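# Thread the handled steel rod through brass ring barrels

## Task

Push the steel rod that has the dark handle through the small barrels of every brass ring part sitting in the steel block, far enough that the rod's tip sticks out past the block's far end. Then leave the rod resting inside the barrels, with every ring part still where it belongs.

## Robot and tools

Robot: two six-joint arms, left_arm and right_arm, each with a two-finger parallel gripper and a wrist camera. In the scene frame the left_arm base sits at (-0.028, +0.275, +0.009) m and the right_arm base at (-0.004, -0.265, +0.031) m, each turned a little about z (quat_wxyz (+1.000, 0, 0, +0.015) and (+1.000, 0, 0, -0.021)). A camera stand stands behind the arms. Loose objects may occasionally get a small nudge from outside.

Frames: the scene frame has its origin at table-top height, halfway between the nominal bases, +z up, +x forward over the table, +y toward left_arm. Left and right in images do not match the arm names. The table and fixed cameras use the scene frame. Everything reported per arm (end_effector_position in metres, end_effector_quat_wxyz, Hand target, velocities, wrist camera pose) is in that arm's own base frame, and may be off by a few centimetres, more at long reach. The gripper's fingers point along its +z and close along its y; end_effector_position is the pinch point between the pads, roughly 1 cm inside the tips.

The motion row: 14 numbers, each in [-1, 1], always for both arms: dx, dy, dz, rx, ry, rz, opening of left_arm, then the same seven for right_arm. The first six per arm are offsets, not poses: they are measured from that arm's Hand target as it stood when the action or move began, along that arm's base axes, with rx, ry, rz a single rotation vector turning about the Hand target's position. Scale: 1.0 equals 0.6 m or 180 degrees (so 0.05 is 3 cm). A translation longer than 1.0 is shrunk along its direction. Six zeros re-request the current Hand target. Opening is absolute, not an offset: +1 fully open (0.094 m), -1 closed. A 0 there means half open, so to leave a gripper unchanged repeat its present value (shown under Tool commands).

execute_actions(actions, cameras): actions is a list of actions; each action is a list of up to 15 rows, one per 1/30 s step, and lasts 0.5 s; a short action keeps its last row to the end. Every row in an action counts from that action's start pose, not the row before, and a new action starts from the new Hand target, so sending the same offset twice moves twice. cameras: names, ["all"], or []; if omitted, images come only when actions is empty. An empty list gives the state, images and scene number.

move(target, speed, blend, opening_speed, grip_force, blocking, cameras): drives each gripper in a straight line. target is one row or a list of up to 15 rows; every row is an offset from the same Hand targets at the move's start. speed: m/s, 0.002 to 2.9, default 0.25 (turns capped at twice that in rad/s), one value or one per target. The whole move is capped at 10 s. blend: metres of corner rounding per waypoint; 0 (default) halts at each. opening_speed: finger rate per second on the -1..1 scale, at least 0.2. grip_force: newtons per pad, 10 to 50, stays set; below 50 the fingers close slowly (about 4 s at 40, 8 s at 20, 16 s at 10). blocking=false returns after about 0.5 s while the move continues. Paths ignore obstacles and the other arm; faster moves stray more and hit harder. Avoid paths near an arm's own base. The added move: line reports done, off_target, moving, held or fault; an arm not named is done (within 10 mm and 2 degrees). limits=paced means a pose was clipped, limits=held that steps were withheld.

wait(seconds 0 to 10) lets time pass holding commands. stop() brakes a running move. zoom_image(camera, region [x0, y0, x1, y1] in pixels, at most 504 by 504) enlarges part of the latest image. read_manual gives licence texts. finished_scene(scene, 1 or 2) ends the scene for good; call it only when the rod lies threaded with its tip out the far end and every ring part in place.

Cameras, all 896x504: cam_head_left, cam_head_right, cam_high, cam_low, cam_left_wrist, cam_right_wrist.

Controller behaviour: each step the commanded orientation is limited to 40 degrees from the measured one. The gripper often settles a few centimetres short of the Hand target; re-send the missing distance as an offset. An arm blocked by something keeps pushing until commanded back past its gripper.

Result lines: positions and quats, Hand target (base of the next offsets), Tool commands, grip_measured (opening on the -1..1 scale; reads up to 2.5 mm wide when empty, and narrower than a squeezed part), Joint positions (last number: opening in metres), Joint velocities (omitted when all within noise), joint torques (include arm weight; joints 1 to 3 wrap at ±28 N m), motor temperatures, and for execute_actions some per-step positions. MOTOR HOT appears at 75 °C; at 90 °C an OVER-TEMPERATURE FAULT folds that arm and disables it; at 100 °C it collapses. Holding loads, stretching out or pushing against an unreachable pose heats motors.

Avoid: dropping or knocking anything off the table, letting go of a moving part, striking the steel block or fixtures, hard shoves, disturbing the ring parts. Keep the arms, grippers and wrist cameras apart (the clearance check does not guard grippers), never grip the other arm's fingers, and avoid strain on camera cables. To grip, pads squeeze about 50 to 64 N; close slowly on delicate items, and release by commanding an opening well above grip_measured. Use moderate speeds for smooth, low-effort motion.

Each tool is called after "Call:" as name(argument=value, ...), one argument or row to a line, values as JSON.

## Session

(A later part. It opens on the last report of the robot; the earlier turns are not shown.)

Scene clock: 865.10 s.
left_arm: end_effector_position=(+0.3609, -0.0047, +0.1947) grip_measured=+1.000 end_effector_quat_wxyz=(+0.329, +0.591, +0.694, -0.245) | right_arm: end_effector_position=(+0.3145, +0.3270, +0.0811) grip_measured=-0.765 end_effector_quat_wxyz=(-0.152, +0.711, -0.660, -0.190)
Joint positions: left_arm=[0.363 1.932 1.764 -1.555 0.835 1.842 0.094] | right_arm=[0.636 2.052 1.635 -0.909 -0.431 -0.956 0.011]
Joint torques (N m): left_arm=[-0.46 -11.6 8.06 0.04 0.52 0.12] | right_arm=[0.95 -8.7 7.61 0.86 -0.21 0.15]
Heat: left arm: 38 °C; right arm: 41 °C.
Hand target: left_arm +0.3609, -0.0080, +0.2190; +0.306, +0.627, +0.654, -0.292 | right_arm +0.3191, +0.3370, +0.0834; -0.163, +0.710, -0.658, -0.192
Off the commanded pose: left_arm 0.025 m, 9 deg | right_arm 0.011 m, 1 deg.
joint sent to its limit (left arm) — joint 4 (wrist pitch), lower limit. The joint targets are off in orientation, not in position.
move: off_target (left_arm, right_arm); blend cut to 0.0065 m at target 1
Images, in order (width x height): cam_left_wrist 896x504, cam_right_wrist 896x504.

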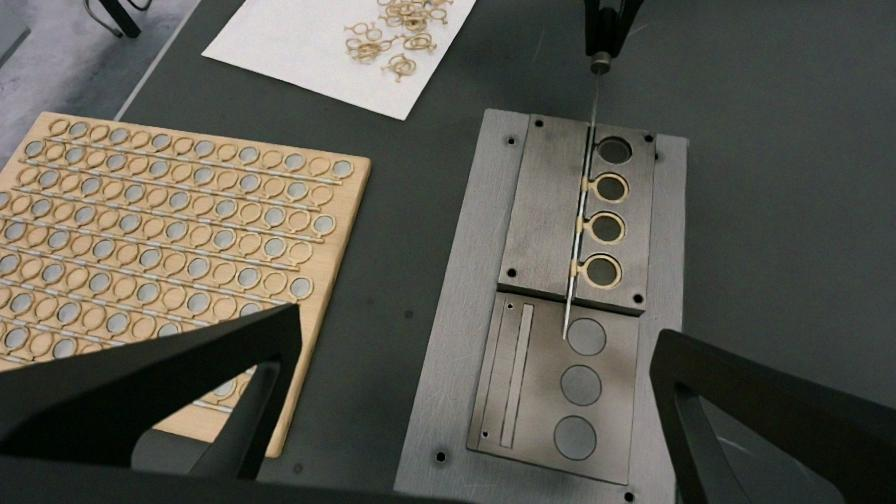

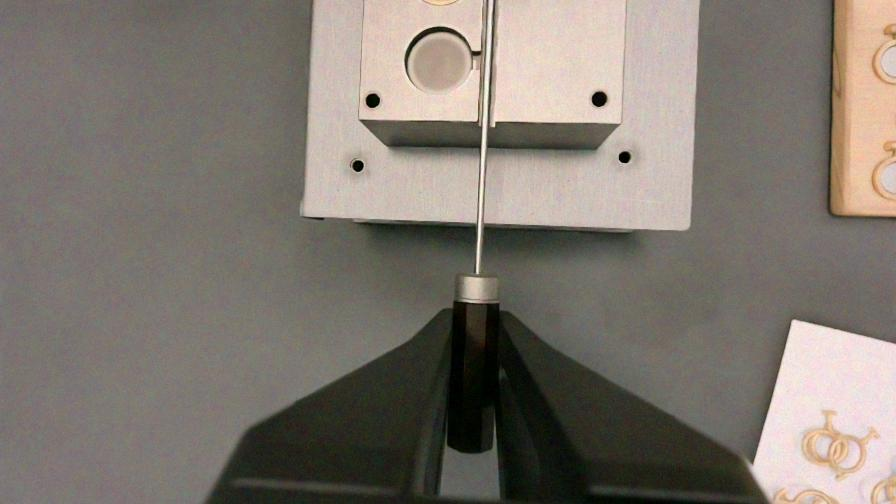

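Call:
move(
  target=[0,0,0,0,0,0,1.0,-0.0047,0.0485,0,0,0,0,-0.95],
  speed=0.05,
  cameras=["cam_left_wrist","cam_right_wrist"],
)

Scene clock: 873.70 s.
left_arm: end_effector_position=(+0.3609, -0.0047, +0.1947) grip_measured=+1.000 end_effector_quat_wxyz=(+0.329, +0.591, +0.694, -0.245) | right_arm: end_effector_position=(+0.3123, +0.3564, +0.0814) grip_measured=-0.765 end_effector_quat_wxyz=(-0.153, +0.712, -0.658, -0.190)
Joint positions: left_arm=[0.363 1.932 1.764 -1.556 0.835 1.842 0.094] | right_arm=[0.695 2.109 1.72 -0.909 -0.416 -0.896 0.011]
Joint torques (N m): left_arm=[-0.28 -11.78 8.12 -0.02 0.55 0.12] | right_arm=[0.87 -9.11 7.77 0.88 -0.19 0.17]
Heat: left arm: 38 °C; right arm: 41 °C.
Hand target: left_arm +0.3609, -0.0080, +0.2190; +0.306, +0.627, +0.654, -0.292 | right_arm +0.3164, +0.3660, +0.0834; -0.163, +0.709, -0.658, -0.192
Off the commanded pose: left_arm 0.025 m, 9 deg | right_arm 0.011 m, 1 deg.
joint sent to its limit (left arm) — joint 4 (wrist pitch), lower limit. The joint targets are off in orientation, not in position.
move: off_target (left_arm, right_arm)
Images, in order (width x height): cam_left_wrist 896x504, cam_right_wrist 896x504.

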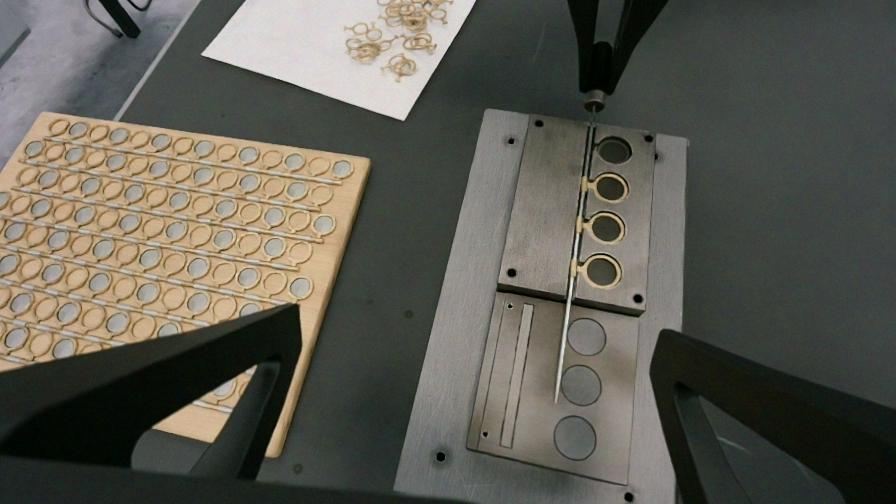

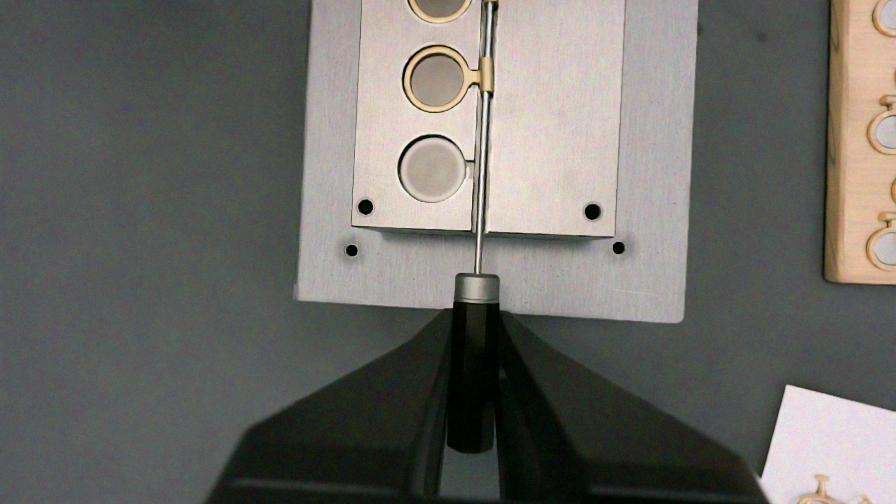

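Call:
move(
  target=[0,0,0,0,0,0,1.0,-0.001,0.0112,0,0,0,0,-0.95],
  speed=0.04,
  cameras=["cam_left_wrist","cam_right_wrist"],
)

Scene clock: 877.70 s.
left_arm: end_effector_position=(+0.3609, -0.0047, +0.1947) grip_measured=+1.000 end_effector_quat_wxyz=(+0.329, +0.591, +0.694, -0.245) | right_arm: end_effector_position=(+0.3117, +0.3636, +0.0813) grip_measured=-0.765 end_effector_quat_wxyz=(-0.154, +0.712, -0.658, -0.191)
Joint positions: left_arm=[0.363 1.932 1.764 -1.556 0.835 1.842 0.094] | right_arm=[0.708 2.124 1.742 -0.909 -0.415 -0.883 0.011]
Joint torques (N m): left_arm=[-0.59 -11.6 8.02 0 0.54 0.08] | right_arm=[0.88 -9.24 7.88 0.86 -0.16 0.17]
Heat: left arm: 38 °C; right arm: 41 °C.
Hand target: left_arm +0.3609, -0.0080, +0.2190; +0.306, +0.627, +0.654, -0.292 | right_arm +0.3157, +0.3728, +0.0834; -0.163, +0.710, -0.658, -0.192
Off the commanded pose: left_arm 0.025 m, 9 deg | right_arm 0.010 m, 1 deg.
joint sent to its limit (left arm) — joint 4 (wrist pitch), lower limit. The joint targets are off in orientation, not in position.
move: off_target (left_arm)
Images, in order (width x height): cam_left_wrist 896x504, cam_right_wrist 896x504.

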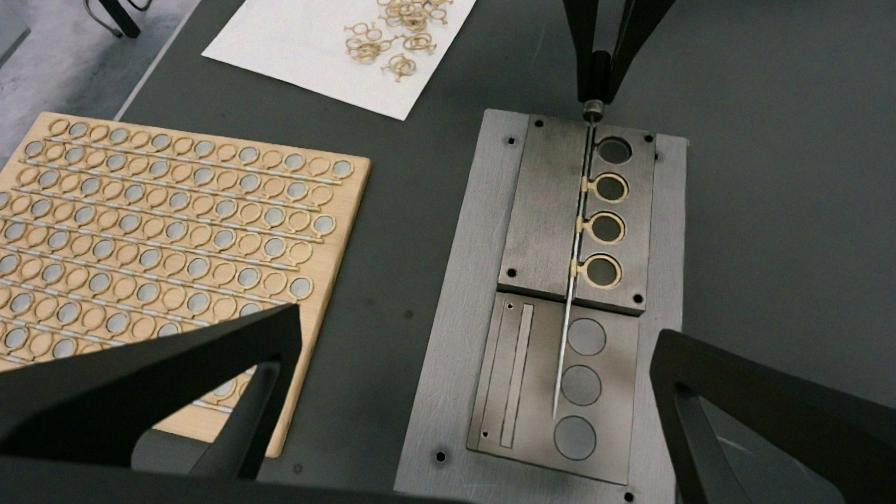

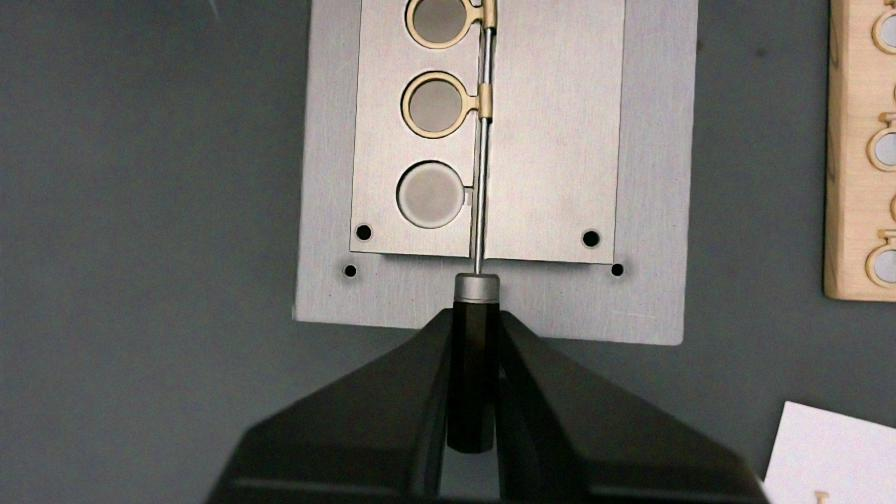

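Call:
move(
  target=[0,0,0,0,0,0,1.0,0,0,0,0,0,0,-0.3],
  opening_speed=0.25,
  speed=0.04,
  cameras=["cam_left_wrist","cam_right_wrist"],
)

Scene clock: 884.07 s.
left_arm: end_effector_position=(+0.3609, -0.0047, +0.1947) grip_measured=+1.000 end_effector_quat_wxyz=(+0.329, +0.591, +0.694, -0.245) | right_arm: end_effector_position=(+0.3125, +0.3633, +0.0799) grip_measured=-0.301 end_effector_quat_wxyz=(-0.152, +0.709, -0.661, -0.190)
Joint positions: left_arm=[0.363 1.932 1.764 -1.556 0.835 1.842 0.094] | right_arm=[0.708 2.128 1.743 -0.909 -0.41 -0.875 0.033]
Joint torques (N m): left_arm=[-0.44 -11.56 8.06 -0.01 0.58 0.06] | right_arm=[0.88 -9.52 7.77 0.86 -0.21 0.09]
Motor temperatures (°C): left_arm=[27 35 38 31 30 26 27] | right_arm=[31 37 41 33 30 30 31]
Heat: left arm: 38 °C; right arm: 41 °C.
Hand target: left_arm +0.3609, -0.0080, +0.2190; +0.306, +0.627, +0.654, -0.292 | right_arm +0.3157, +0.3728, +0.0835; -0.163, +0.710, -0.658, -0.192
Off the commanded pose: left_arm 0.025 m, 9 deg | right_arm 0.011 m, 1 deg.
joint sent to its limit (left arm) — joint 4 (wrist pitch), lower limit. The joint targets are off in orientation, not in position.
move: off_target (left_arm, right_arm)
Images, in order (width x height): cam_left_wrist 896x504, cam_right_wrist 896x504.

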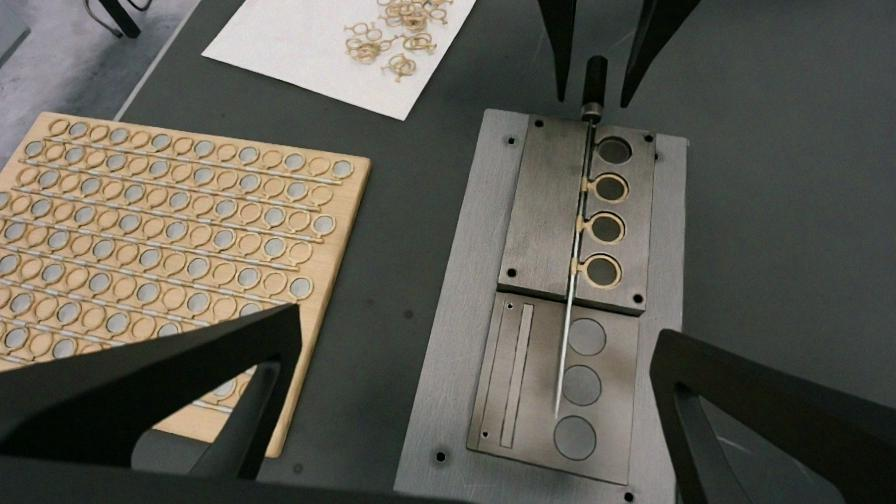

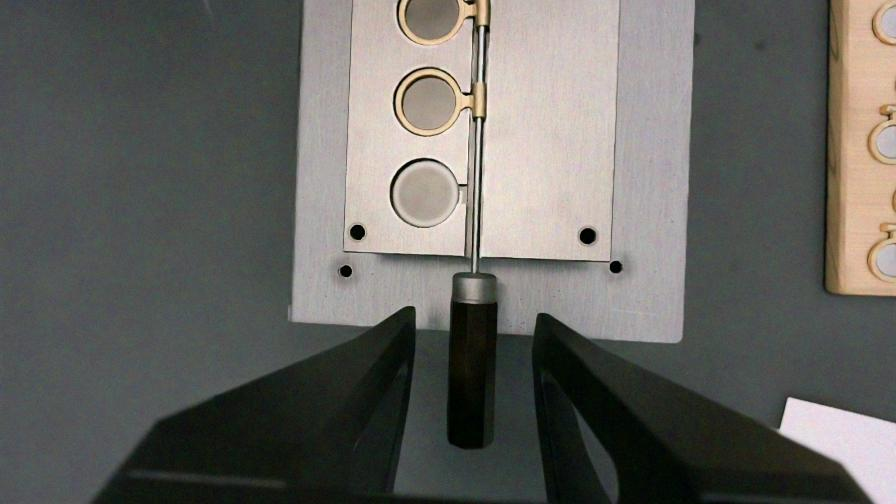

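Call:
move(
  target=[
    [0,0,0,0,0,0,1.0,0.002,-0.075,0.125,0,0,0,0.1],
    [0,0,0,0,0,0,1.0,0.005,-0.25,0.18,0,0,0,0.1],
  ],
  opening_speed=0.6,
  speed=[0.08,0.2],
  blend=[0.02,0],
  cameras=["cam_left_wrist","cam_head_right"],
)

Call:
zoom_image(
  camera="cam_left_wrist",
  region=[470, 40, 700, 440],
)

Scene clock: 892.70 s.
left_arm: end_effector_position=(+0.3609, -0.0047, +0.1947) grip_measured=+1.000 end_effector_quat_wxyz=(+0.329, +0.591, +0.694, -0.245) | right_arm: end_effector_position=(+0.3281, +0.2222, +0.1782) grip_measured=+0.099 end_effector_quat_wxyz=(-0.155, +0.705, -0.666, -0.185)
Joint positions: left_arm=[0.363 1.932 1.764 -1.556 0.835 1.842 0.094] | right_arm=[0.385 1.904 1.819 -1.346 -0.469 -1.209 0.052]
Joint torques (N m): left_arm=[-0.38 -11.67 8.2 -0.05 0.57 0.09] | right_arm=[0.27 -10.71 5.61 0.25 -0.39 -0.11]
Heat: left arm: 38 °C; right arm: 41 °C.
Hand target: left_arm +0.3609, -0.0080, +0.2190; +0.306, +0.627, +0.654, -0.292 | right_arm +0.3188, +0.2228, +0.1916; -0.163, +0.709, -0.658, -0.192
Off the commanded pose: left_arm 0.025 m, 9 deg | right_arm 0.016 m, 2 deg.
joint sent to its limit (left arm) — joint 4 (wrist pitch), lower limit. The joint targets are off in orientation, not in position.
move: off_target (left_arm, right_arm)
Images, in order (width x height): cam_head_right 896x504, cam_left_wrist 896x504.

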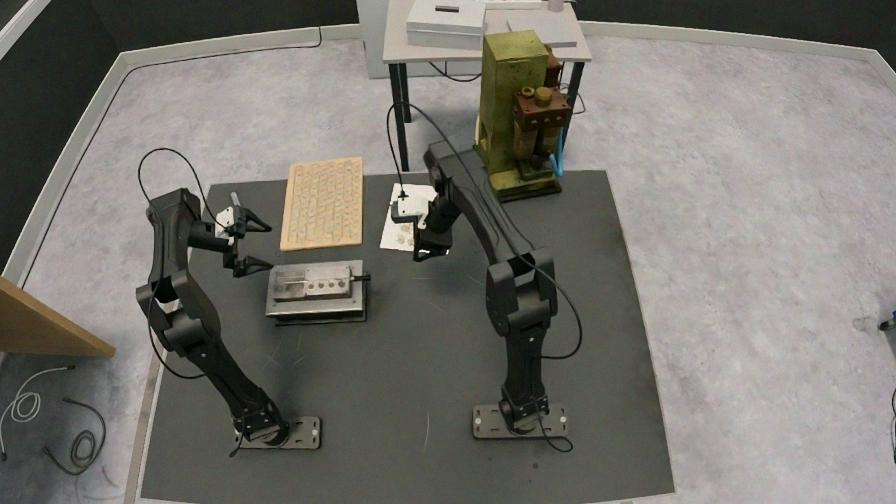

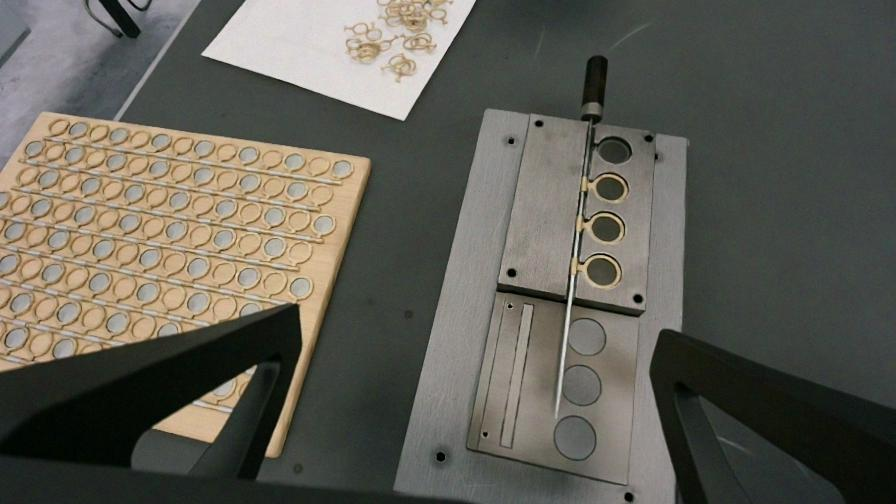

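Scaled by 1.260 from the camera's 896x504 image, which has a finer 1280x720 frame.

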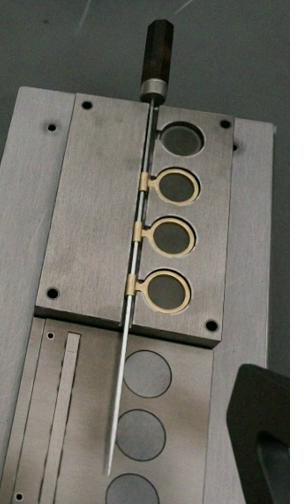

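Call:
finished_scene(
  scene=2,
)

The scene is finished: the task was done.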